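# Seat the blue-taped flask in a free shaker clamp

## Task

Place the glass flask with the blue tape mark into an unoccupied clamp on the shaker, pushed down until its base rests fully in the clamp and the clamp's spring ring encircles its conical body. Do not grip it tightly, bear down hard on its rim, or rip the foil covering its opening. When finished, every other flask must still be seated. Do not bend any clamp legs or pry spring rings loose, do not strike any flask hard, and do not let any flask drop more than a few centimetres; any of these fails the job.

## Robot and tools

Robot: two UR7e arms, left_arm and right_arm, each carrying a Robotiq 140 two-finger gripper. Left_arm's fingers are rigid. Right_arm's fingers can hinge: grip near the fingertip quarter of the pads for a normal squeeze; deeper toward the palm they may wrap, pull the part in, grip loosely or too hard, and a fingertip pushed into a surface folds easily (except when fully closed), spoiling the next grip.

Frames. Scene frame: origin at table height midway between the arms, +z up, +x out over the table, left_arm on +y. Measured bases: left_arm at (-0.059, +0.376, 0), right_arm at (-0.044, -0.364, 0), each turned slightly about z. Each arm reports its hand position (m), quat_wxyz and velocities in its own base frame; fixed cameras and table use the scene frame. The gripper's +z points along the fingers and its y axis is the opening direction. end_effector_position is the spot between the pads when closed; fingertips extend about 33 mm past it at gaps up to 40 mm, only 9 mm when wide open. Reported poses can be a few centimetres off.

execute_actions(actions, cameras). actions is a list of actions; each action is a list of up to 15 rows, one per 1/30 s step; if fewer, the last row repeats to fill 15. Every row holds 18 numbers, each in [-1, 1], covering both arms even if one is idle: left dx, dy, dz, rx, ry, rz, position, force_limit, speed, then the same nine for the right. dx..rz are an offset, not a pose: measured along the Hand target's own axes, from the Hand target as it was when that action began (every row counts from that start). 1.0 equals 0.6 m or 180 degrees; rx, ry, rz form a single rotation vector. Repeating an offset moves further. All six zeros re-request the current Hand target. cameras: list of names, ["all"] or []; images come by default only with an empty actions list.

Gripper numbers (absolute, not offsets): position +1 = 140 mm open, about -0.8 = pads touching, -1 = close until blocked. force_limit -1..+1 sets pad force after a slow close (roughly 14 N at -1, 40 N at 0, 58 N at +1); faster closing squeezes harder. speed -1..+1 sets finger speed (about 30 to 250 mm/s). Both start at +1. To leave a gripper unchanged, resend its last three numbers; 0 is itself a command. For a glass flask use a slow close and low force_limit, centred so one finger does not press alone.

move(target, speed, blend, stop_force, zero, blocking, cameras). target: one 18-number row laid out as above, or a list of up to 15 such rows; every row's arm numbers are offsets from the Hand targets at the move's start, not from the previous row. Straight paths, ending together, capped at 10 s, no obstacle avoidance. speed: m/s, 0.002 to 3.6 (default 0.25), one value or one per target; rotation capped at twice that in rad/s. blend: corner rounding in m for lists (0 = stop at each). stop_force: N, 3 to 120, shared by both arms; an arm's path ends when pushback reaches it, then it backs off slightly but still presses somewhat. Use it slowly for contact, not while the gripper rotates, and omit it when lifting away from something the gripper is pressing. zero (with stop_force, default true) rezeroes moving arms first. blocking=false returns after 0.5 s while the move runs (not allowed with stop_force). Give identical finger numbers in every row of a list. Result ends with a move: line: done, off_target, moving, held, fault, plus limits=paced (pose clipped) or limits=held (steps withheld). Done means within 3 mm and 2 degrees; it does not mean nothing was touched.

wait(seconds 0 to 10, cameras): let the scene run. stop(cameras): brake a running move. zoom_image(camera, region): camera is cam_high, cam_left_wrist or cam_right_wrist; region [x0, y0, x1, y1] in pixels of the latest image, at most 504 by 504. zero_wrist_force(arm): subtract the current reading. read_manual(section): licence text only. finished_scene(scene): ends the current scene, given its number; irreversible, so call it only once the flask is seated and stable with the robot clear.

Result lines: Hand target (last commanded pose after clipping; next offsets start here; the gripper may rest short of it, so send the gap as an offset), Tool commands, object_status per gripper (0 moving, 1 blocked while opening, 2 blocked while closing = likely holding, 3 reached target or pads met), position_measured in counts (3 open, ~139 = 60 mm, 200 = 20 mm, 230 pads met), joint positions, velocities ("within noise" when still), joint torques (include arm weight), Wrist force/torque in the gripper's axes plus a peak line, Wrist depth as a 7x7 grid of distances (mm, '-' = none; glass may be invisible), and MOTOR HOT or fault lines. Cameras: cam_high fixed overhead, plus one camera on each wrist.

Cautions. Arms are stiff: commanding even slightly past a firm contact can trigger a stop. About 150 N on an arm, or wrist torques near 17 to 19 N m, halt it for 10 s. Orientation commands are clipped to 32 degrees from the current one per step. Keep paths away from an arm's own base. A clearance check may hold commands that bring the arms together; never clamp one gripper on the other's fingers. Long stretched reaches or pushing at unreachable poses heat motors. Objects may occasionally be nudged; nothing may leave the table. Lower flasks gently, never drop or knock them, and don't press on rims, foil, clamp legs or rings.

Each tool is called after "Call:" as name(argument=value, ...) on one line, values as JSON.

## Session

Call:
execute_actions(actions=[])

Call:
zoom_image(camera="cam_high", region=[210, 190, 650, 400])

Scene clock: 0.00 s.
left_arm: end_effector_position=(+0.7665, -0.1792, +0.2222) position_measured=3 object_status=3 end_effector_quat_wxyz=(+0.077, +0.904, +0.290, +0.303) | right_arm: end_effector_position=(+0.5707, -0.3061, +0.3046) position_measured=3 object_status=3 end_effector_quat_wxyz=(+0.011, +0.999, +0.042, -0.018)
Joint positions: left_arm=[-0.536 -1.219 1.586 -2.486 -1.23 2.081] | right_arm=[-0.68 -1.204 1.057 -1.412 -1.611 2.378]
Joint velocities: within noise
Joint torques (N m): no reading
Wrist force (N): no reading
Wrist torque (N m): no reading
Wrist force, peak (N): no reading
Wrist depth (mm): cam_left_wrist=[323 1264 1402 1501 1677 1915 2070 / 313 336 1351 1492 1635 1873 2037 / 306 329 354 1402 1574 1795 1915 / 298 127 348 376 1518 136 1929 / 87 111 340 364 402 1537 114 / - 302 324 352 395 1555 94 / - 295 307 344 - 415 -] | cam_right_wrist=[- 400 - 1356 1230 1230 1230 / - 414 - 1363 1293 1320 1300 / - 437 - 1341 1371 1386 1363 / - 125 - 1433 1458 138 1433 / - 117 - 1519 1538 1519 97 / - 538 - 1670 1670 - 102 / - 1727 1764 1764 1776 1776 -]
Hand target: left_arm +0.7665, -0.1792, +0.2222; +0.077, +0.904, +0.290, +0.303 | right_arm +0.5707, -0.3061, +0.3046; +0.011, +0.999, +0.042, -0.018
Tool commands: left_gripper/position=+1.0 left_gripper/force_limit=+1.0 left_gripper/speed=+1.0 right_gripper/position=+1.0 right_gripper/force_limit=+1.0 right_gripper/speed=+1.0
camera_calibration:
cam_left_wrist: T_world_to_cam=[[0.463425, -0.835307, 0.295804, -0.558317], [-0.818268, -0.531507, -0.218948, 0.58744], [0.34011, -0.140581, -0.929818, 0.0671361], [0, 0, 0, 1]] pos_world=[0.716588, -0.1447, 0.356195]
cam_right_wrist: T_world_to_cam=[[0.0779782, -0.996955, -0.0001846, -0.33484], [-0.931092, -0.0728928, 0.357426, 0.40356], [-0.356351, -0.0276996, -0.933941, 0.622027], [0, 0, 0, 1]] pos_world=[0.623523, -0.287174, 0.436632]

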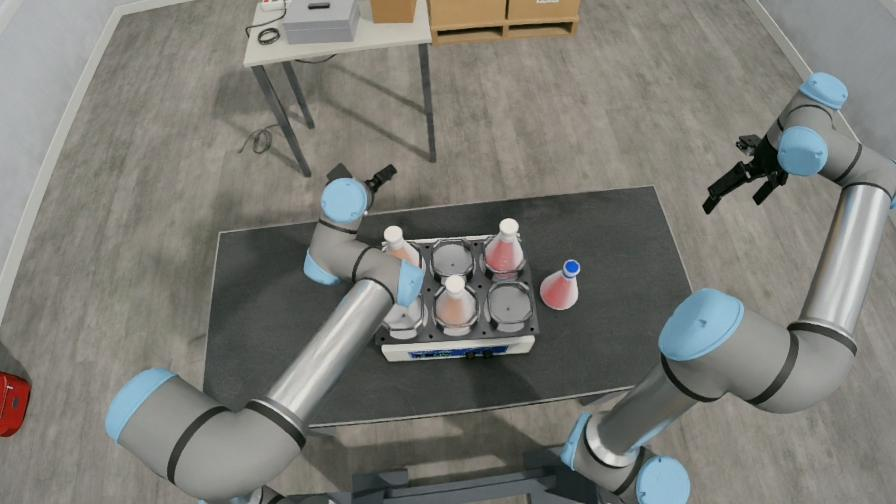

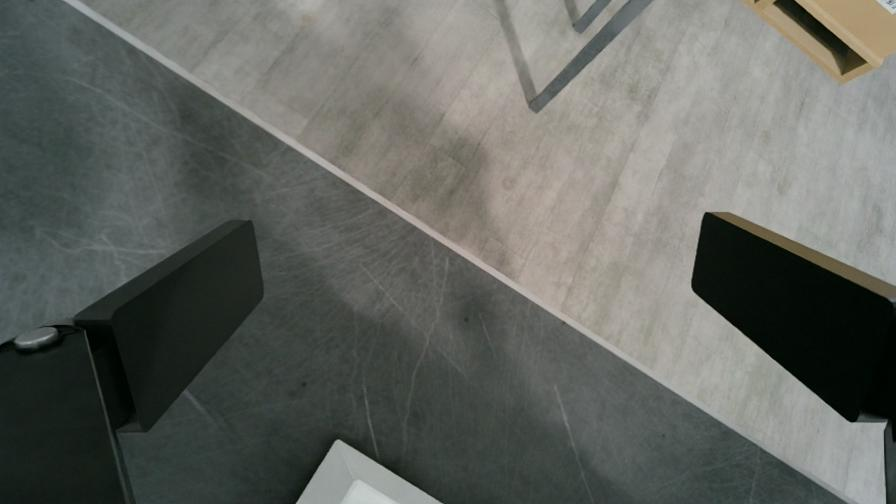

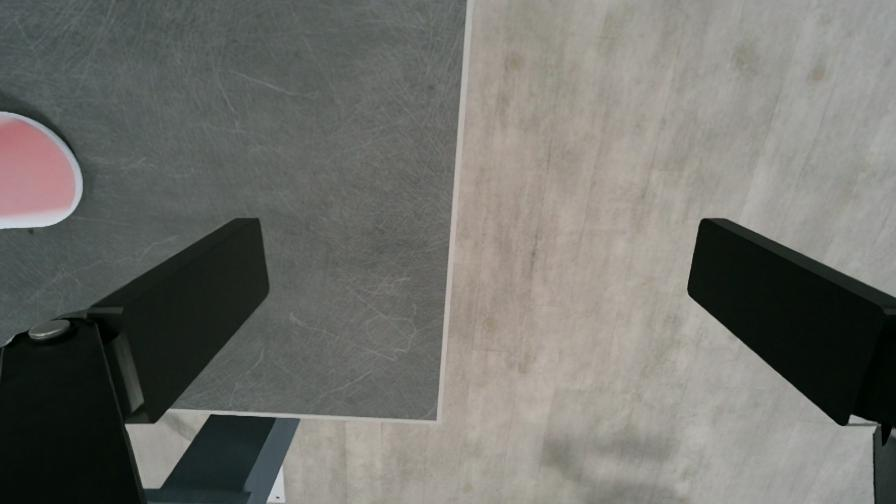

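Scaled by 1.145 from the camera's 896x504 image, which has a finer 1280x720 frame.

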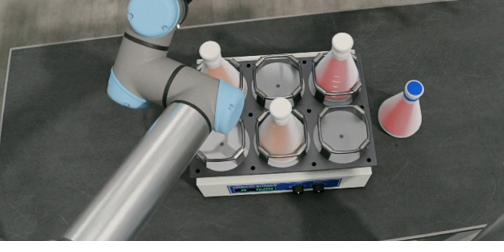

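Call:
move(target=[[0.243,0.152,-0.388,0,0,0,0.2,-1,-1,0,0,0,0,0,0,1,1,1],[-0.592,0.453,-0.664,-0.0173,0.0158,0.1932,0.2,-1,-1,0,0,0,0,0,0,1,1,1]], speed=0.35, blend=0.05, cameras=["cam_left_wrist","cam_high"])

Call:
zoom_image(camera="cam_high", region=[370, 200, 610, 380])

Scene clock: 17.70 s.
left_arm: end_effector_position=(+0.4303, -0.6196, +0.4493) position_measured=104 object_status=3 end_effector_quat_wxyz=(+0.000, +0.940, +0.000, +0.342) | right_arm: end_effector_position=(+0.5707, -0.3061, +0.3046) position_measured=3 object_status=3 end_effector_quat_wxyz=(+0.011, +0.999, +0.042, -0.018)
Joint positions: left_arm=[-1.418 -1.14 0.811 -1.368 -0.883 1.768] | right_arm=[-0.68 -1.204 1.057 -1.412 -1.611 2.378]
Joint torques (N m): left_arm=[-7.46 -47.49 -29.26 -3.87 -0.34 0.97] | right_arm=[-0.87 -43.69 -23.68 -2.68 0.04 -0.05]
Wrist force (N): left_arm=[0.0 0.0 0.3] | right_arm=[-0.1 -0.2 0.2]
Wrist torque (N m): left_arm=[-0.06 -0.05 -0.03] | right_arm=[-0.05 0.03 0.00]
Wrist force, peak (N): left_arm=[-2.1 -1.3 3.5] | right_arm=[-0.3 -0.3 -0.3]
Wrist depth (mm): cam_left_wrist=[1989 1974 1989 1944 1974 1915 1901 / 719 1887 2271 703 703 695 1820 / 475 498 467 677 638 651 1635 / 459 476 139 - 163 611 1574 / - 89 117 569 - 103 86 / - - 416 550 563 - - / - - 538 - 539 - -] | cam_right_wrist=[- - - 1162 1212 1218 1207 / - 418 - 1249 1280 1320 1280 / 449 429 - 1327 1378 1363 1386 / - 125 - 1441 1466 138 1458 / - 117 498 1492 1566 1519 97 / - - - - 1693 1681 101 / - 2018 1776 1828 1814 1764 -]
Hand target: left_arm +0.4302, -0.6197, +0.4494; +0.000, +0.940, +0.000, +0.342 | right_arm +0.5707, -0.3061, +0.3046; +0.011, +0.999, +0.042, -0.018
Off the commanded pose: left_arm 0.000 m, 0 deg | right_arm 0.000 m, 0 deg.
move: done
camera_calibration:
cam_left_wrist: T_world_to_cam=[[-0.0169435, -0.999597, -0.0227976, -0.589651], [-0.934632, 0.0239344, -0.35481, 0.583341], [0.355213, 0.0152956, -0.93466, 0.422936], [0, 0, 0, 1]] pos_world=[0.384986, -0.609844, 0.588834]
Images, in order (width x height): cam_high 896x504, cam_left_wrist 896x504.

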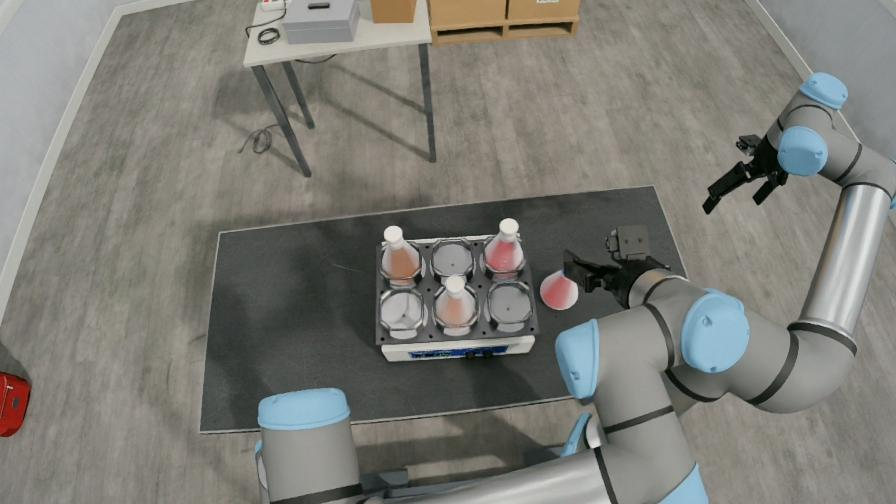

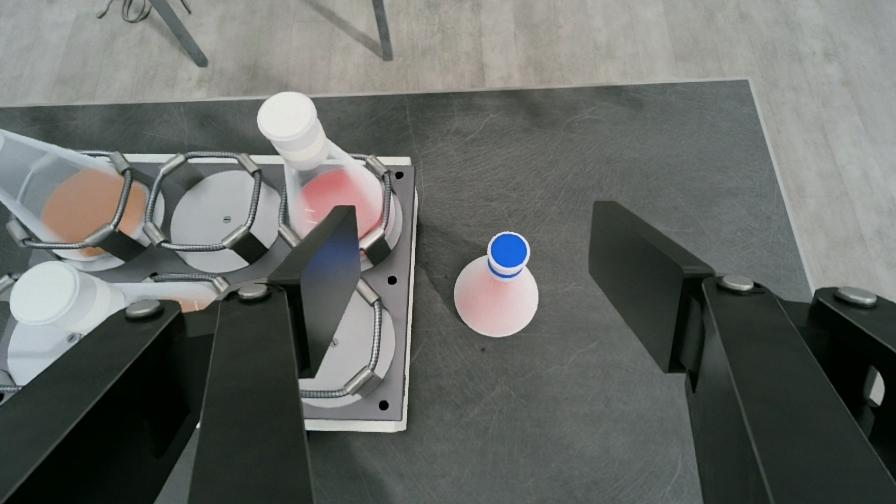

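Scaled by 2.100 from the camera's 896x504 image, which has a finer 1280x720 frame.

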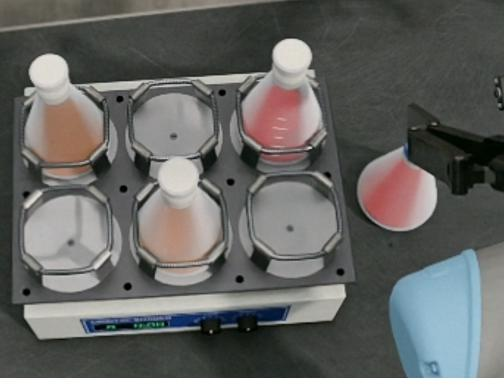

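Call:
move(target=[0,-0.1917,0,0,0,0,0.2,-1,-1,0,0,0,0,0,0,1,1,1], speed=0.3, cameras=["cam_left_wrist"])

Call:
zoom_image(camera="cam_left_wrist", region=[360, 200, 620, 430])

Scene clock: 24.10 s.
left_arm: end_effector_position=(+0.4302, -0.5047, +0.4493) position_measured=104 object_status=3 end_effector_quat_wxyz=(+0.000, +0.940, +0.000, +0.342) | right_arm: end_effector_position=(+0.5707, -0.3061, +0.3046) position_measured=3 object_status=3 end_effector_quat_wxyz=(+0.011, +0.999, +0.042, -0.018)
Joint positions: left_arm=[-1.385 -1.433 1.204 -1.494 -0.887 1.81] | right_arm=[-0.68 -1.204 1.057 -1.412 -1.611 2.378]
Joint torques (N m): left_arm=[-11.3 -42.63 -19.28 -1.1 3.46 -0.44] | right_arm=[-0.63 -43.2 -23.15 -2.66 0.08 -0.09]
Wrist force (N): left_arm=[0.1 0.3 0.6] | right_arm=[-0.1 -0.3 -0.1]
Wrist torque (N m): left_arm=[0.01 -0.06 -0.22] | right_arm=[-0.07 0.03 0.01]
Wrist force, peak (N): left_arm=[-0.2 3.5 0.1] | right_arm=[0.0 -0.3 -0.3]
Wrist depth (mm): cam_left_wrist=[2021 1974 1915 1860 2021 1989 2037 / 329 695 705 1666 701 - 1711 / 658 470 493 467 670 - 663 / - 457 139 463 163 109 624 / 617 89 116 436 441 103 86 / - - 420 420 560 - - / - - - 536 537 - -] | cam_right_wrist=[394 - 395 1126 1242 1212 1218 / - - - 1417 1287 1287 1280 / - - 442 1356 1417 1378 1371 / - 125 439 1492 1449 138 1449 / - 117 - 1519 1606 1519 97 / - - 538 1648 1681 1716 101 / - 1681 1606 1627 1814 1789 -]
Hand target: left_arm +0.4301, -0.5047, +0.4494; +0.000, +0.940, +0.000, +0.342 | right_arm +0.5707, -0.3061, +0.3046; +0.011, +0.999, +0.042, -0.018
Off the commanded pose: left_arm 0.000 m, 0 deg | right_arm 0.000 m, 0 deg.
move: done
camera_calibration:
cam_left_wrist: T_world_to_cam=[[-0.0169443, -0.999597, -0.0227966, -0.474801], [-0.934644, 0.0239342, -0.354778, 0.58039], [0.35518, 0.0152952, -0.934673, 0.421269], [0, 0, 0, 1]] pos_world=[0.384786, -0.494944, 0.588834]
Images, in order (width x height): cam_left_wrist 896x504.

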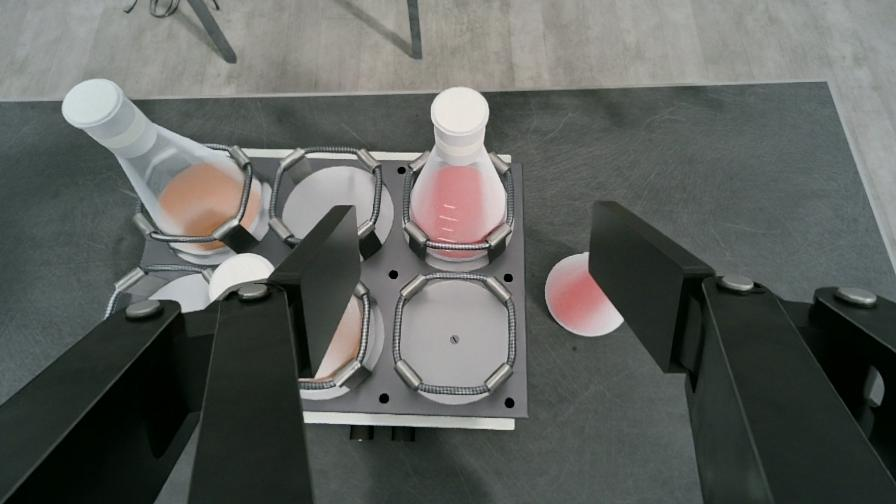

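Scaled by 1.938 from the camera's 896x504 image, which has a finer 1280x720 frame.

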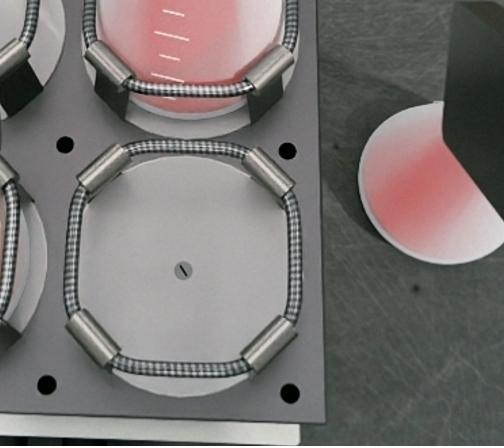

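Call:
move(target=[-0.009,0.267,0.3167,0,0,0,0.2,-1,-1,0,0,0,0,0,0,1,1,1], speed=0.25, cameras=["cam_left_wrist"])

Scene clock: 32.20 s.
left_arm: end_effector_position=(+0.5483, -0.6646, +0.3003) position_measured=104 object_status=3 end_effector_quat_wxyz=(+0.000, +0.940, +0.000, +0.342) | right_arm: end_effector_position=(+0.5707, -0.3061, +0.3046) position_measured=3 object_status=3 end_effector_quat_wxyz=(+0.011, +0.999, +0.042, -0.018)
Joint positions: left_arm=[-1.267 -0.942 0.921 -1.795 -0.911 1.958] | right_arm=[-0.68 -1.204 1.057 -1.412 -1.611 2.378]
Joint torques (N m): left_arm=[-12.37 -42.26 -31.04 -4.76 2.31 0.27] | right_arm=[-0.87 -43.4 -23.46 -2.52 0.16 -0.08]
Wrist force (N): left_arm=[0.0 0.3 0.4] | right_arm=[-0.2 -0.1 0.1]
Wrist torque (N m): left_arm=[-0.01 -0.04 -0.22] | right_arm=[-0.03 0.04 0.00]
Wrist force, peak (N): left_arm=[-0.5 2.0 3.0] | right_arm=[-0.4 0.0 -0.3]
Wrist depth (mm): cam_left_wrist=[1758 1758 1795 1758 1746 1770 1677 / 525 - - 521 518 - 1565 / 502 496 - 488 486 485 486 / 305 284 137 - 163 455 456 / - 89 106 - 431 103 85 / - - 347 246 404 - - / - - 395 395 395 - -] | cam_right_wrist=[392 391 - 1201 1242 1126 1224 / - - - 1280 1293 1300 1267 / 428 435 - 1393 1356 1356 1393 / - 125 - 1466 1378 138 1433 / - 117 490 1617 1538 135 97 / - - - 1648 1648 1566 101 / - 1776 1776 1801 1801 1801 -]
Hand target: left_arm +0.5482, -0.6648, +0.3003; +0.000, +0.940, +0.000, +0.342 | right_arm +0.5707, -0.3061, +0.3046; +0.011, +0.999, +0.042, -0.018
Off the commanded pose: left_arm 0.000 m, 0 deg | right_arm 0.000 m, 0 deg.
move: done
camera_calibration:
cam_left_wrist: T_world_to_cam=[[-0.0169469, -0.999597, -0.0227953, -0.636031], [-0.934678, 0.0239348, -0.35469, 0.641716], [0.355093, 0.0152954, -0.934706, 0.242561], [0, 0, 0, 1]] pos_world=[0.502887, -0.654844, 0.439834]
Images, in order (width x height): cam_left_wrist 896x504.

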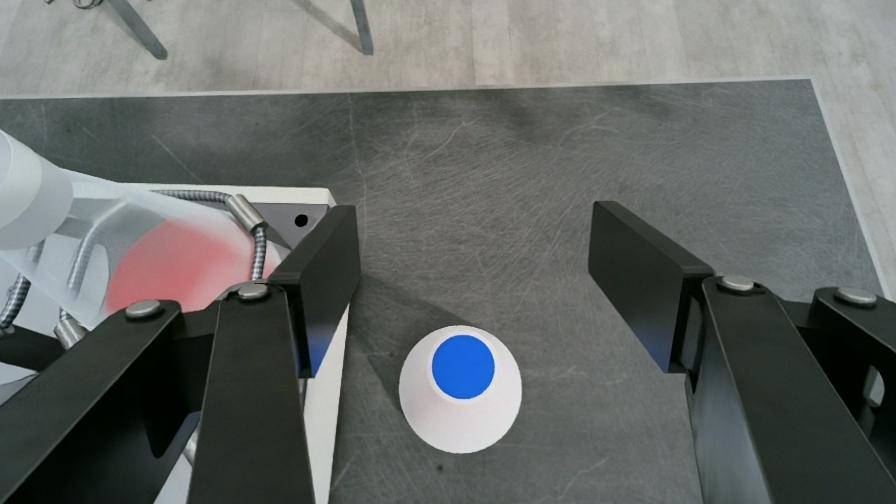

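Call:
move(target=[-0.1715,-0.0062,0.1853,0,0,0,0.2,-1,-1,0,0,0,0,0,0,1,1,1], speed=0.15, cameras=["cam_left_wrist"])

Scene clock: 36.50 s.
left_arm: end_effector_position=(+0.5449, -0.6630, +0.2350) position_measured=104 object_status=3 end_effector_quat_wxyz=(-0.001, +0.940, +0.000, +0.342) | right_arm: end_effector_position=(+0.5707, -0.3061, +0.3046) position_measured=3 object_status=3 end_effector_quat_wxyz=(+0.011, +0.999, +0.042, -0.018)
Joint positions: left_arm=[-1.27 -0.94 1.083 -1.955 -0.91 1.953] | right_arm=[-0.68 -1.204 1.057 -1.412 -1.611 2.378]
Joint torques (N m): left_arm=[-5.6 -63.17 -31.25 -0.62 0.07 -0.37] | right_arm=[-0.74 -42.55 -23.49 -2.69 0.21 0.03]
Wrist force (N): left_arm=[0.3 0.2 0.6] | right_arm=[-0.1 -0.1 0.0]
Wrist torque (N m): left_arm=[-0.02 -0.11 -0.21] | right_arm=[-0.02 0.01 0.00]
Wrist force, peak (N): left_arm=[-6.5 0.1 8.3] | right_arm=[0.0 -0.5 -0.1]
Wrist depth (mm): cam_left_wrist=[1711 1711 1645 1635 468 461 1574 / 449 442 443 438 433 435 431 / 227 228 259 413 407 410 405 / 216 215 139 386 382 118 389 / - 89 116 189 369 103 85 / - - 345 327 346 - - / - - 335 334 333 - -] | cam_right_wrist=[- - 392 1190 1224 1218 1293 / - - - 420 1287 1293 1300 / 415 - - 1484 1314 1386 1371 / - 125 465 1528 1458 138 1441 / - 117 520 491 1547 1538 97 / - - 513 1716 1606 1659 101 / - - 1739 1727 1764 1854 -]
Hand target: left_arm +0.5449, -0.6629, +0.2351; +0.000, +0.940, +0.001, +0.342 (not the last commanded pose) | right_arm +0.5707, -0.3061, +0.3046; +0.011, +0.999, +0.042, -0.018
Off the commanded pose: left_arm 0.086 m, 0 deg | right_arm 0.000 m, 0 deg.
move: held (left_arm; a check stopped the path); limits=held
pose unreachable (left arm): on one or more control steps of this call, first in action 0 (counted from 0), this arm could not follow its commanded pose, so it was not sent that pose on those steps. It may still have moved: this result reports where it is.
cause: moving toward the commanded pose would bring a part of the arm too close to another arm (a part of this arm just beyond joint 3 (elbow) and a part of the right arm just beyond its joint 2 (shoulder lift), 7 mm apart when this arm was first held).
camera_calibration:
cam_left_wrist: T_world_to_cam=[[-0.0165245, -0.99959, -0.0233773, -0.635968], [-0.9348, 0.0237413, -0.354381, 0.615252], [0.354791, 0.0159971, -0.934809, 0.183319], [0, 0, 0, 1]] pos_world=[0.499588, -0.653247, 0.374535]
Images, in order (width x height): cam_left_wrist 896x504.

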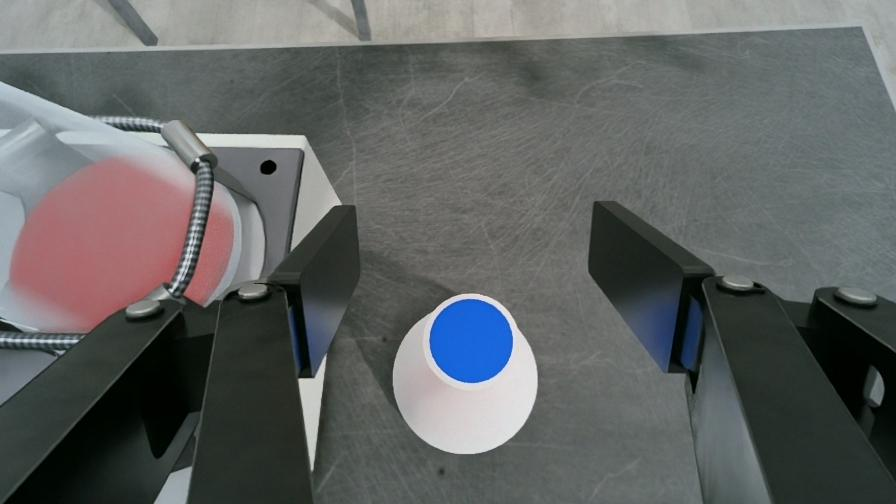

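Call:
move(target=[0,0,0,0,0,0,0.2,-1,-1,-0.83,0.49,-0.043,0,0,0.294,1,1,1], speed=0.4, cameras=["cam_high"])

Scene clock: 43.47 s.
left_arm: end_effector_position=(+0.5449, -0.6629, +0.2351) position_measured=104 object_status=3 end_effector_quat_wxyz=(+0.000, +0.940, +0.001, +0.342) | right_arm: end_effector_position=(+0.1005, -0.6399, +0.3545) position_measured=3 object_status=3 end_effector_quat_wxyz=(+0.018, +0.913, -0.408, -0.011)
Joint positions: left_arm=[-1.27 -0.94 1.083 -1.955 -0.91 1.953] | right_arm=[-1.606 -1.21 0.944 -1.33 -1.605 2.375]
Joint torques (N m): left_arm=[12.19 -65.72 -32.37 -0.95 -0.2 1.11] | right_arm=[-8.82 -46.35 -28.88 -4.79 -0.97 -1.71]
Wrist force (N): left_arm=[0.1 0.1 0.3] | right_arm=[-0.5 -0.1 -0.2]
Wrist torque (N m): left_arm=[-0.03 -0.07 -0.21] | right_arm=[-0.06 0.11 -0.02]
Wrist force, peak (N): left_arm=[0.3 0.1 0.7] | right_arm=[-2.2 4.1 -0.2]
Wrist depth (mm): cam_left_wrist=[1537 1734 1688 1699 1722 1656 1574 / 439 453 439 - - 431 435 / 226 228 292 410 410 411 405 / 217 215 139 391 378 118 386 / - 89 106 189 370 103 85 / - - 295 - 347 - - / - - - - 333 - -] | cam_right_wrist=[1201 1249 1267 1267 1280 1300 1300 / 1300 1314 1314 1320 1356 1356 1356 / 1386 1386 1393 1417 1356 1458 1458 / - 125 1425 1510 1627 135 1528 / - 117 1466 1693 1627 1606 97 / - - 1659 1739 1739 1776 102 / - 627 1681 1868 1868 1911 -]
Hand target: left_arm +0.5449, -0.6629, +0.2351; +0.000, +0.940, +0.001, +0.342 | right_arm +0.1004, -0.6399, +0.3546; +0.018, +0.913, -0.408, -0.011
Off the commanded pose: left_arm 0.000 m, 0 deg | right_arm 0.000 m, 0 deg.
move: done
Images, in order (width x height): cam_high 896x504.

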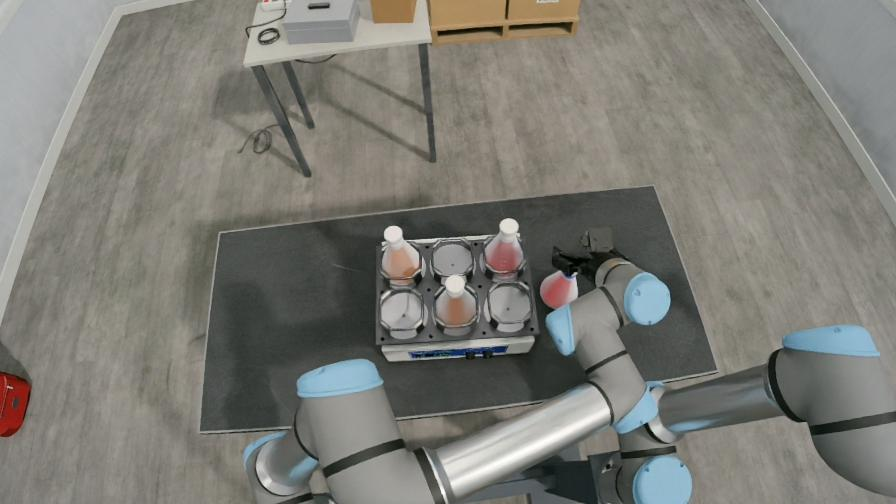

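Call:
move(target=[-0.0975,-0.004,0.1053,0,0,0,0.2,-1,-1,0,0,0,0,0,0,1,1,1], speed=0.15, cameras=["cam_left_wrist"])

Scene clock: 47.83 s.
left_arm: end_effector_position=(+0.5406, -0.6605, +0.1491) position_measured=104 object_status=3 end_effector_quat_wxyz=(-0.001, +0.940, +0.000, +0.342) | right_arm: end_effector_position=(+0.1004, -0.6399, +0.3546) position_measured=3 object_status=3 end_effector_quat_wxyz=(+0.018, +0.913, -0.408, -0.011)
Joint positions: left_arm=[-1.275 -0.898 1.238 -2.149 -0.909 1.948] | right_arm=[-1.606 -1.21 0.944 -1.33 -1.605 2.375]
Joint torques (N m): left_arm=[-1.38 -66.22 -22.14 -3.04 2.6 0.81] | right_arm=[-8.67 -31.17 -29.88 -2.17 -2.25 -1.42]
Wrist force (N): left_arm=[0.2 -0.1 0.6] | right_arm=[-0.7 -0.4 -0.3]
Wrist torque (N m): left_arm=[-0.08 -0.08 -0.21] | right_arm=[-0.13 0.14 -0.02]
Wrist force, peak (N): left_arm=[2.3 0.2 -1.6] | right_arm=[-0.7 -0.4 -0.3]
Wrist depth (mm): cam_left_wrist=[148 179 362 354 352 349 350 / 142 168 332 334 332 335 337 / 143 158 309 316 314 310 309 / 146 150 137 107 109 290 294 / - 89 117 102 275 102 86 / - - 270 - 267 - - / - - 257 255 256 - -] | cam_right_wrist=[1218 1242 1236 1267 1280 1314 1327 / 1274 1300 1349 1334 1371 1378 1371 / 1314 1378 1417 1386 1433 1449 1466 / - 126 1484 1484 1510 138 1557 / - 117 1557 1627 1547 1596 97 / - - - 1716 1693 1764 102 / - - 1751 1940 1854 - -]
Hand target: left_arm +0.5406, -0.6605, +0.1491; +0.000, +0.940, +0.001, +0.342 | right_arm +0.1004, -0.6399, +0.3546; +0.018, +0.913, -0.408, -0.011
Off the commanded pose: left_arm 0.000 m, 0 deg | right_arm 0.000 m, 0 deg.
move: done
camera_calibration:
cam_left_wrist: T_world_to_cam=[[-0.0166182, -0.999588, -0.0234119, -0.635591], [-0.934797, 0.0238412, -0.35438, 0.580798], [0.354792, 0.0159962, -0.934808, 0.104505], [0, 0, 0, 1]] pos_world=[0.495288, -0.650847, 0.288635]
Images, in order (width x height): cam_left_wrist 896x504.

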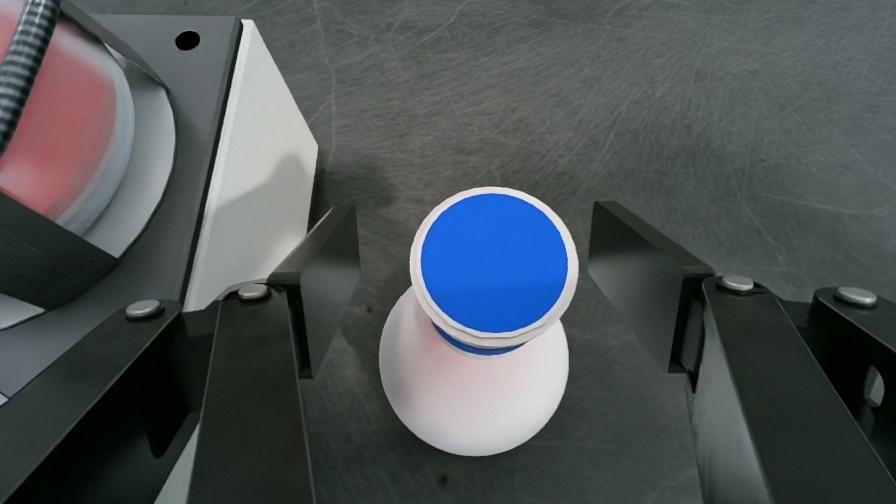

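Call:
move(target=[[-0.0077,0.0035,-0.0064,0,0,0,0.2,-1,-1,0,0,0,0,0,0,1,1,1],[-0.0077,0.0035,-0.0064,0,0,0,-1,-0.05,-1,0,0,0,0,0,0,1,1,1]], speed=0.05)

Call:
wait(seconds=0.7, cameras=["cam_left_wrist"])

Scene clock: 54.37 s.
left_arm: end_effector_position=(+0.5346, -0.6626, +0.1491) position_measured=170 object_status=0 end_effector_quat_wxyz=(+0.000, +0.940, +0.001, +0.342) | right_arm: end_effector_position=(+0.1004, -0.6399, +0.3546) position_measured=3 object_status=3 end_effector_quat_wxyz=(+0.018, +0.913, -0.408, -0.011)
Joint positions: left_arm=[-1.284 -0.901 1.241 -2.143 -0.907 1.937] | right_arm=[-1.606 -1.21 0.944 -1.33 -1.605 2.375]
Joint torques (N m): left_arm=[13.19 -40.96 -30.51 -4.4 -0.2 1.09] | right_arm=[-8.54 -31.77 -30.53 -1.32 -2.28 -1.09]
Wrist force (N): left_arm=[1.1 -0.2 -1.6] | right_arm=[-0.4 -0.3 -0.3]
Wrist torque (N m): left_arm=[-0.05 -0.11 -0.02] | right_arm=[-0.10 0.07 -0.03]
Wrist force, peak (N): left_arm=[1.3 0.0 -1.9] | right_arm=[-0.9 -0.2 -0.3]
Wrist depth (mm): cam_left_wrist=[149 178 361 354 353 352 347 / 143 168 331 331 333 330 325 / 148 160 311 113 313 310 308 / 144 154 259 107 109 294 292 / 141 142 92 104 87 81 276 / - 70 - - - - 68 / - - - 256 - - -] | cam_right_wrist=[1261 1242 1261 1293 1287 1349 1334 / 1307 1280 1300 1341 1341 1386 1409 / 1341 1349 1386 1441 1409 1449 1458 / - 125 1458 1492 1528 138 1547 / - 117 1586 1638 1519 - 97 / - 858 1681 1693 1693 1538 101 / - 757 1801 1801 1814 1940 -]
Hand target: left_arm +0.5346, -0.6626, +0.1491; +0.000, +0.940, +0.001, +0.342 | right_arm +0.1004, -0.6399, +0.3546; +0.018, +0.913, -0.408, -0.011
Off the commanded pose: left_arm 0.000 m, 0 deg | right_arm 0.000 m, 0 deg.
move: done

Scene clock: 55.07 s.
left_arm: end_effector_position=(+0.5346, -0.6626, +0.1491) position_measured=170 object_status=2 end_effector_quat_wxyz=(+0.000, +0.940, +0.001, +0.342) | right_arm: end_effector_position=(+0.1004, -0.6399, +0.3546) position_measured=3 object_status=3 end_effector_quat_wxyz=(+0.018, +0.913, -0.408, -0.011)
Joint positions: left_arm=[-1.284 -0.901 1.241 -2.143 -0.907 1.937] | right_arm=[-1.606 -1.21 0.944 -1.33 -1.605 2.375]
Joint torques (N m): left_arm=[12.19 -40.46 -30.71 -3.12 -0.29 1.07] | right_arm=[-8.46 -31.37 -30.42 -1.31 -2.14 -0.99]
Wrist force (N): left_arm=[1.1 0.0 -2.1] | right_arm=[-0.4 -0.3 -0.5]
Wrist torque (N m): left_arm=[-0.01 -0.08 -0.02] | right_arm=[-0.09 0.07 -0.02]
Wrist force, peak (N): left_arm=[1.1 0.0 -2.3] | right_arm=[-0.5 -0.5 -0.5]
Wrist depth (mm): cam_left_wrist=[149 178 360 355 354 349 348 / 143 168 333 338 336 327 324 / 148 160 310 113 313 310 310 / 145 154 261 107 109 296 293 / 141 142 92 104 92 81 271 / - 70 - - - - 68 / - - - 255 - - -] | cam_right_wrist=[1141 1261 1242 1267 1274 1314 1320 / 1280 1300 1314 1293 1349 1386 1378 / 1425 1378 1349 1409 1409 1417 1449 / - 125 1433 1492 1510 138 1510 / - 117 1538 1576 1596 1586 97 / - - 1727 2034 1704 1739 101 / - 650 1801 1764 1739 1882 -]
Hand target: left_arm +0.5346, -0.6626, +0.1491; +0.000, +0.940, +0.001, +0.342 | right_arm +0.1004, -0.6399, +0.3546; +0.018, +0.913, -0.408, -0.011
Tool commands: left_gripper/position=-1.0 left_gripper/force_limit=-0.05 left_gripper/speed=-1.0 right_gripper/position=+1.0 right_gripper/force_limit=+1.0 right_gripper/speed=+1.0
Off the commanded pose: left_arm 0.000 m, 0 deg | right_arm 0.000 m, 0 deg.
wait: 0.70 s; at rest by 0.17 s
camera_calibration:
cam_left_wrist: T_world_to_cam=[[-0.0165937, -0.999593, -0.0231898, -0.637768], [-0.934798, 0.0237395, -0.354386, 0.575172], [0.354792, 0.0157972, -0.934812, 0.106537], [0, 0, 0, 1]] pos_world=[0.489288, -0.652846, 0.288635]
Images, in order (width x height): cam_left_wrist 896x504.

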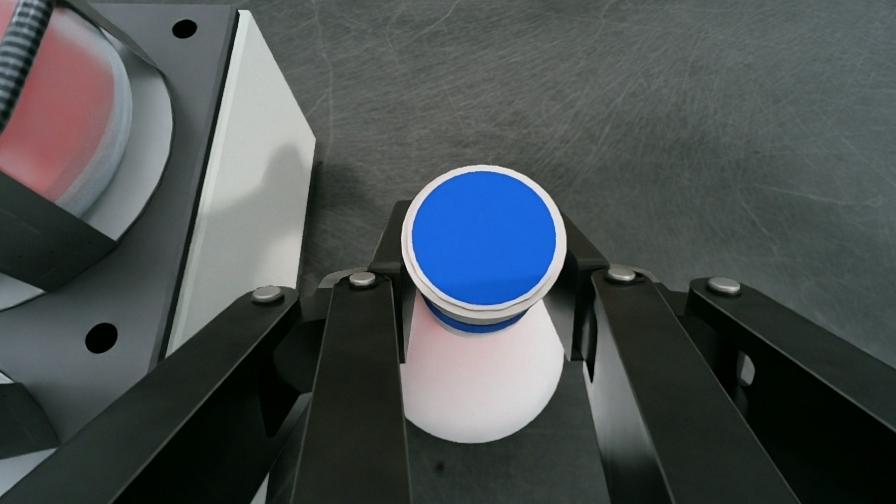

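Call:
move(target=[[0,0,0,0,0,0,0.1,-0.06,-1,0,0,0,0,0,0,1,1,1],[-0.0032,0,0.0038,0,0,0,0.1,-0.06,-1,0,0,0,0,0,0,1,1,1],[-0.0032,0,0.0038,0,0,0,-1,-0.05,-1,0,0,0,0,0,0,1,1,1]], speed=0.05)

Call:
wait(seconds=0.7)

Scene clock: 62.50 s.
left_arm: end_effector_position=(+0.5346, -0.6626, +0.1461) position_measured=167 object_status=0 end_effector_quat_wxyz=(-0.001, +0.940, +0.001, +0.342) | right_arm: end_effector_position=(+0.1004, -0.6399, +0.3546) position_measured=3 object_status=3 end_effector_quat_wxyz=(+0.018, +0.913, -0.408, -0.011)
Joint positions: left_arm=[-1.284 -0.898 1.245 -2.149 -0.907 1.937] | right_arm=[-1.606 -1.21 0.944 -1.33 -1.605 2.375]
Joint torques (N m): left_arm=[1.96 -62.6 -29.8 -0.86 0.03 -0.76] | right_arm=[-8.72 -31.38 -30.33 -1.45 -2.29 -0.59]
Wrist force (N): left_arm=[2.1 -0.2 -2.6] | right_arm=[-0.4 -0.4 -0.2]
Wrist torque (N m): left_arm=[-0.07 -0.19 -0.03] | right_arm=[-0.13 0.07 -0.02]
Wrist force, peak (N): left_arm=[2.1 -0.2 -2.6] | right_arm=[-0.7 -0.3 -0.5]
Wrist depth (mm): cam_left_wrist=[146 176 356 352 351 347 334 / 140 165 282 333 329 327 324 / 149 157 287 110 309 306 304 / 142 172 260 105 106 291 289 / 138 139 89 103 92 82 274 / - 71 - - - - 68 / - - - 251 - - -] | cam_right_wrist=[1393 1261 1261 1280 1255 1300 1327 / 1314 1300 1349 1356 1334 1341 1378 / 1393 1371 1409 1417 1386 1441 1449 / - 126 1441 1501 1557 138 1648 / - 117 1659 1586 1627 1586 97 / - - 1638 1704 1693 1716 102 / - - 1814 1911 1828 1854 -]
Hand target: left_arm +0.5346, -0.6626, +0.1461; +0.000, +0.940, +0.001, +0.342 | right_arm +0.1004, -0.6399, +0.3546; +0.018, +0.913, -0.408, -0.011
Off the commanded pose: left_arm 0.000 m, 0 deg | right_arm 0.000 m, 0 deg.
move: done

Scene clock: 63.20 s.
left_arm: end_effector_position=(+0.5346, -0.6626, +0.1461) position_measured=167 object_status=2 end_effector_quat_wxyz=(+0.000, +0.940, +0.001, +0.342) | right_arm: end_effector_position=(+0.1004, -0.6399, +0.3546) position_measured=3 object_status=3 end_effector_quat_wxyz=(+0.018, +0.913, -0.408, -0.011)
Joint positions: left_arm=[-1.284 -0.898 1.245 -2.149 -0.907 1.937] | right_arm=[-1.606 -1.21 0.944 -1.33 -1.605 2.375]
Joint torques (N m): left_arm=[-0.06 -64 -28.96 -0.94 0.05 -0.89] | right_arm=[-8.63 -31.83 -30.21 -1.48 -2.22 -0.42]
Wrist force (N): left_arm=[1.7 -0.1 -2.4] | right_arm=[-0.4 -0.2 -0.4]
Wrist torque (N m): left_arm=[-0.03 -0.15 -0.03] | right_arm=[-0.08 0.07 -0.02]
Wrist force, peak (N): left_arm=[1.9 -0.3 -2.8] | right_arm=[-0.5 -0.2 -0.6]
Wrist depth (mm): cam_left_wrist=[146 176 355 353 345 344 347 / 140 165 328 331 326 326 323 / 149 156 308 110 309 307 304 / 142 173 260 105 111 290 292 / 138 139 89 110 92 82 270 / - 71 - - - - 68 / - - - 250 - - -] | cam_right_wrist=[1097 1255 1261 1261 1280 1293 1307 / 1287 1314 1327 1341 1363 1433 1363 / 1314 1341 1409 1425 1458 1441 1466 / - 126 1433 1492 1510 138 1566 / - 117 1670 1638 1557 1596 97 / - 835 1693 1704 1739 1789 102 / - 629 1789 1868 1814 1882 -]
Hand target: left_arm +0.5346, -0.6626, +0.1461; +0.000, +0.940, +0.001, +0.342 | right_arm +0.1004, -0.6399, +0.3546; +0.018, +0.913, -0.408, -0.011
Tool commands: left_gripper/position=-1.0 left_gripper/force_limit=-0.05 left_gripper/speed=-1.0 right_gripper/position=+1.0 right_gripper/force_limit=+1.0 right_gripper/speed=+1.0
Off the commanded pose: left_arm 0.000 m, 0 deg | right_arm 0.000 m, 0 deg.
wait: 0.70 s; at rest by 0.17 s

Call:
move(target=[[0,0,0,0,0,0,0.1,-0.06,-1,0,0,0,0,0,0,1,1,1],[0.0085,0,-0.0102,0,0,0,0.1,-0.06,-1,0,0,0,0,0,0,1,1,1],[0.0085,0,-0.0102,0,0,0,-1,-0.05,-1,0,0,0,0,0,0,1,1,1]], speed=0.05)

Call:
wait(seconds=0.7, cameras=["cam_left_wrist"])

Scene clock: 72.57 s.
left_arm: end_effector_position=(+0.5346, -0.6626, +0.1541) position_measured=174 object_status=0 end_effector_quat_wxyz=(+0.000, +0.940, +0.001, +0.342) | right_arm: end_effector_position=(+0.1004, -0.6399, +0.3546) position_measured=3 object_status=3 end_effector_quat_wxyz=(+0.018, +0.913, -0.408, -0.011)
Joint positions: left_arm=[-1.284 -0.905 1.235 -2.132 -0.907 1.937] | right_arm=[-1.606 -1.21 0.944 -1.33 -1.605 2.375]
Joint torques (N m): left_arm=[-11.05 -39.62 -19.23 -1.74 2.36 -0.69] | right_arm=[-8.92 -31.61 -29.68 -1.52 -2.14 0.03]
Wrist force (N): left_arm=[2.9 1.0 -3.4] | right_arm=[-0.5 -0.2 -0.4]
Wrist torque (N m): left_arm=[-0.37 -0.10 -0.27] | right_arm=[-0.09 0.10 -0.02]
Wrist force, peak (N): left_arm=[3.0 1.1 -3.6] | right_arm=[-0.7 -0.3 -0.5]
Wrist depth (mm): cam_left_wrist=[155 185 369 364 359 356 354 / 147 173 338 340 341 335 332 / 145 164 314 324 316 318 315 / 148 155 289 112 113 299 297 / 146 147 92 110 92 84 282 / - 68 - - - - 68 / - 69 - 260 - - -] | cam_right_wrist=[1195 1224 1236 1280 1267 1307 1327 / 1293 1314 1314 1349 1341 1363 1371 / 1386 1349 1393 1466 1393 1449 1458 / - 125 1519 1501 1538 139 1519 / - 117 1441 1586 1617 1586 97 / - 1704 1659 1704 1727 1764 101 / - 655 1801 1882 1814 1828 -]
Hand target: left_arm +0.5346, -0.6626, +0.1541; +0.000, +0.940, +0.001, +0.342 | right_arm +0.1004, -0.6399, +0.3546; +0.018, +0.913, -0.408, -0.011
Off the commanded pose: left_arm 0.000 m, 0 deg | right_arm 0.000 m, 0 deg.
move: done

Scene clock: 73.27 s.
left_arm: end_effector_position=(+0.5346, -0.6626, +0.1541) position_measured=174 object_status=2 end_effector_quat_wxyz=(+0.000, +0.940, +0.001, +0.342) | right_arm: end_effector_position=(+0.1004, -0.6399, +0.3546) position_measured=3 object_status=3 end_effector_quat_wxyz=(+0.018, +0.913, -0.408, -0.011)
Joint positions: left_arm=[-1.284 -0.905 1.235 -2.132 -0.907 1.937] | right_arm=[-1.606 -1.21 0.944 -1.33 -1.605 2.375]
Joint torques (N m): left_arm=[-10.91 -40.83 -19.26 0.21 2.49 -0.44] | right_arm=[-8.17 -31.68 -29.91 -1.52 -2.18 0.16]
Wrist force (N): left_arm=[3.2 1.1 -3.4] | right_arm=[-0.6 -0.2 -0.2]
Wrist torque (N m): left_arm=[-0.35 -0.16 -0.27] | right_arm=[-0.09 0.12 -0.02]
Wrist force, peak (N): left_arm=[3.2 1.2 -3.8] | right_arm=[-0.6 -0.3 -0.6]
Wrist depth (mm): cam_left_wrist=[155 184 365 361 361 357 354 / 147 175 339 340 340 334 332 / 145 165 318 323 - 319 314 / 148 155 259 112 113 296 297 / 146 147 92 110 92 84 281 / - 68 - - - - 68 / - 69 - 260 - - -] | cam_right_wrist=[1242 1261 1236 1280 1280 1287 1307 / 1280 1341 1320 1334 1356 1371 1393 / 1371 1168 1371 1425 1401 1425 1475 / - 126 1475 1510 1528 138 1538 / - 117 1538 1638 1638 1586 97 / - 1557 1638 1704 1727 1751 101 / - 721 1776 1739 1854 1882 -]
Hand target: left_arm +0.5346, -0.6626, +0.1541; +0.000, +0.940, +0.001, +0.342 | right_arm +0.1004, -0.6399, +0.3546; +0.018, +0.913, -0.408, -0.011
Tool commands: left_gripper/position=-1.0 left_gripper/force_limit=-0.05 left_gripper/speed=-1.0 right_gripper/position=+1.0 right_gripper/force_limit=+1.0 right_gripper/speed=+1.0
Off the commanded pose: left_arm 0.000 m, 0 deg | right_arm 0.000 m, 0 deg.
wait: 0.70 s; at rest by 0.17 s
camera_calibration:
cam_left_wrist: T_world_to_cam=[[-0.0165937, -0.999593, -0.0231898, -0.637652], [-0.934798, 0.0237395, -0.354386, 0.576944], [0.354792, 0.0157972, -0.934812, 0.111211], [0, 0, 0, 1]] pos_world=[0.489288, -0.652846, 0.293635]
Images, in order (width x height): cam_left_wrist 896x504.

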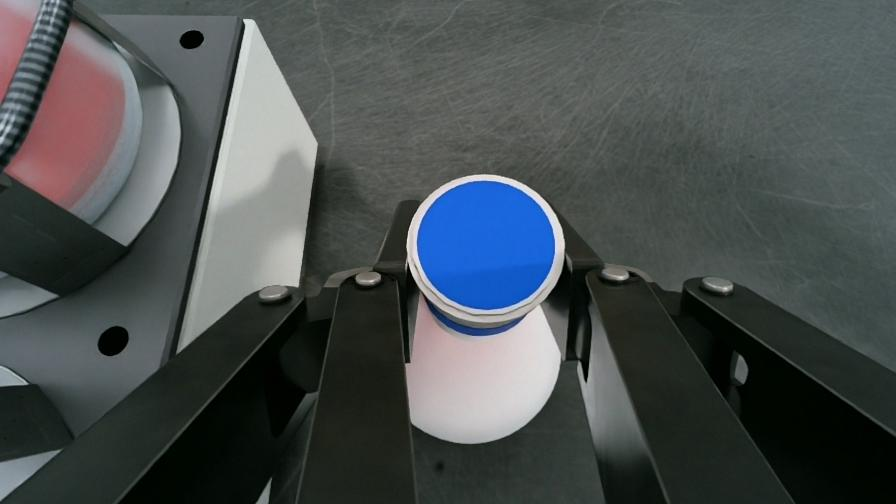

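Call:
move(target=[[0.2637,0,-0.314,0,0,0,-1,-0.05,-1,0,0,0,0,0,0,1,1,1],[0.1723,-0.2777,-0.3907,0,0,0,-1,-0.05,-1,0,0,0,0,0,0,1,1,1]], speed=0.2, blend=0.03)

Call:
zero_wrist_force(arm="left_arm")

Call:
move(target=[-0.0536,0,0.0638,0,0,0,-1,-0.05,-1,0,0,0,0,0,0,1,1,1], speed=0.1, cameras=["cam_left_wrist","cam_high"])

Call:
zoom_image(camera="cam_left_wrist", region=[330, 240, 630, 500])

Scene clock: 84.03 s.
left_arm: end_effector_position=(+0.4631, -0.4964, +0.4003) position_measured=174 object_status=2 end_effector_quat_wxyz=(+0.000, +0.940, +0.000, +0.342) | right_arm: end_effector_position=(+0.1004, -0.6399, +0.3546) position_measured=3 object_status=3 end_effector_quat_wxyz=(+0.018, +0.913, -0.408, -0.011)
Joint positions: left_arm=[-1.323 -1.434 1.344 -1.682 -0.898 1.888] | right_arm=[-1.606 -1.21 0.944 -1.33 -1.605 2.375]
Joint torques (N m): left_arm=[12.86 -42.65 -20.69 -1.43 1.69 0.94] | right_arm=[-8.28 -31.36 -29.03 -1.6 -2.13 0.58]
Wrist force (N): left_arm=[-2.0 0.2 3.0] | right_arm=[-0.5 -0.3 -0.4]
Wrist torque (N m): left_arm=[0.06 0.03 -0.01] | right_arm=[-0.10 0.10 -0.02]
Wrist force, peak (N): left_arm=[-4.9 0.4 6.2] | right_arm=[-0.7 -0.3 -0.4]
Wrist depth (mm): cam_left_wrist=[1944 1915 1944 1901 1846 1929 1846 / 292 1795 642 258 655 637 635 / - 414 388 119 - - - / - 409 - 113 113 568 - / 544 - 92 109 92 84 75 / - 68 - - - - 68 / - 69 - 382 - - -] | cam_right_wrist=[1195 1249 1201 1293 1280 1314 1314 / 1314 1327 - 1314 1356 1363 1401 / 1425 1393 1393 1409 1409 1441 1458 / - 125 1466 1510 1492 138 1528 / - 117 1528 1627 1586 1606 97 / - - 1693 1716 1751 1693 101 / - 689 1814 1814 1911 1955 -]
Hand target: left_arm +0.4631, -0.4962, +0.4003; +0.000, +0.940, +0.001, +0.342 | right_arm +0.1004, -0.6399, +0.3546; +0.018, +0.913, -0.408, -0.011
Off the commanded pose: left_arm 0.000 m, 0 deg | right_arm 0.000 m, 0 deg.
move: done

Wrist force sensor zeroed.

Scene clock: 84.97 s.
left_arm: end_effector_position=(+0.4631, -0.4962, +0.3503) position_measured=174 object_status=2 end_effector_quat_wxyz=(+0.000, +0.940, +0.001, +0.342) | right_arm: end_effector_position=(+0.1004, -0.6399, +0.3546) position_measured=3 object_status=3 end_effector_quat_wxyz=(+0.018, +0.913, -0.408, -0.011)
Joint positions: left_arm=[-1.323 -1.438 1.476 -1.81 -0.899 1.888] | right_arm=[-1.606 -1.21 0.944 -1.33 -1.605 2.375]
Joint torques (N m): left_arm=[-4.08 -20.31 -24.98 -2.24 3.85 1.25] | right_arm=[-8.51 -31.5 -29.19 -1.61 -2.13 0.61]
Wrist force (N, zeroed by zero_wrist_force on left_arm): left_arm=[-0.3 0.0 0.0] | right_arm=[-0.5 -0.2 -0.1]
Wrist torque (N m, zeroed by zero_wrist_force on left_arm): left_arm=[-0.07 0.00 -0.01] | right_arm=[-0.08 0.10 -0.02]
Wrist force, peak (N, zeroed by zero_wrist_force on left_arm): left_arm=[1.4 -0.3 -1.9] | right_arm=[-0.5 -0.5 -0.4]
Wrist depth (mm): cam_left_wrist=[1887 1887 1846 207 1846 1873 1746 / 587 408 409 346 - - - / 369 363 382 360 534 545 - / 370 322 360 113 113 509 508 / 304 166 92 110 92 84 481 / - 68 - - - - 68 / - 69 - 434 - - -] | cam_right_wrist=[1280 1230 1255 1274 1287 1293 1314 / 1300 1314 1327 1334 1314 1363 1378 / 1356 1409 1393 1393 1433 1433 1449 / - 125 1433 1519 1510 135 1538 / - 117 1704 1586 1638 1576 97 / - - 1606 1681 1739 1764 102 / - 620 1776 1764 1854 1868 -]
Hand target: left_arm +0.4630, -0.4962, +0.3503; +0.000, +0.940, +0.001, +0.342 | right_arm +0.1004, -0.6399, +0.3546; +0.018, +0.913, -0.408, -0.011
Off the commanded pose: left_arm 0.000 m, 0 deg | right_arm 0.000 m, 0 deg.
move: done
camera_calibration:
cam_left_wrist: T_world_to_cam=[[-0.0165371, -0.999597, -0.0230602, -0.468046], [-0.934832, 0.0236392, -0.354302, 0.575517], [0.354704, 0.0156983, -0.934847, 0.317401], [0, 0, 0, 1]] pos_world=[0.417689, -0.486445, 0.489835]
Images, in order (width x height): cam_high 896x504, cam_left_wrist 896x504.

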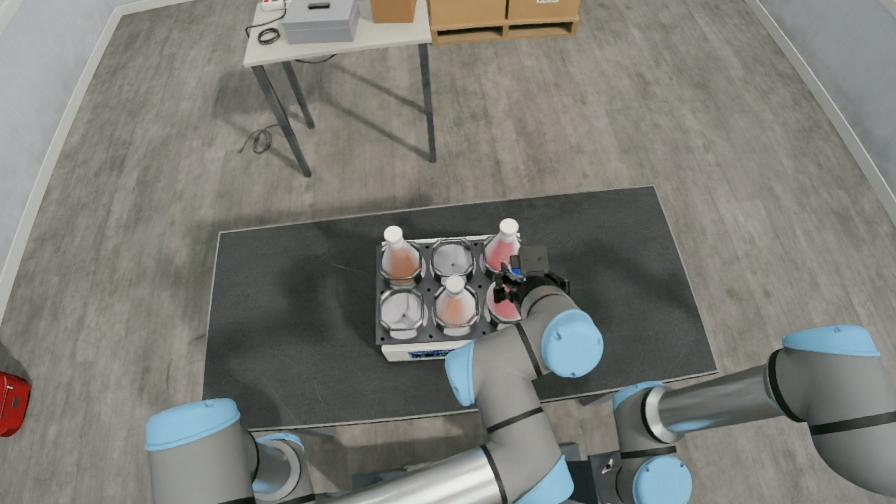

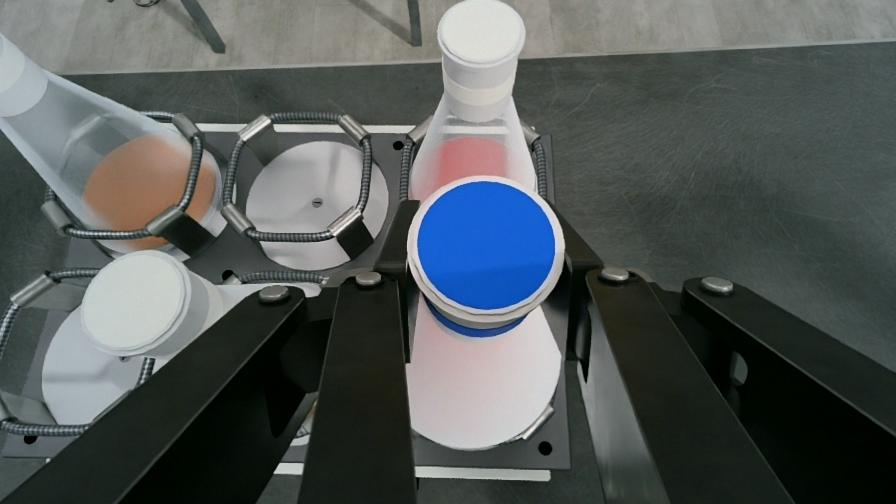

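Scaled by 1.680 from the camera's 896x504 image, which has a finer 1280x720 frame.

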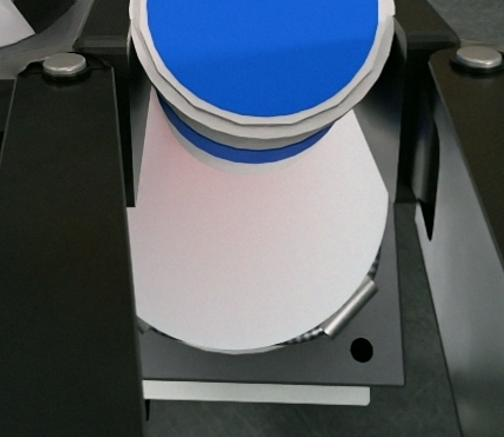

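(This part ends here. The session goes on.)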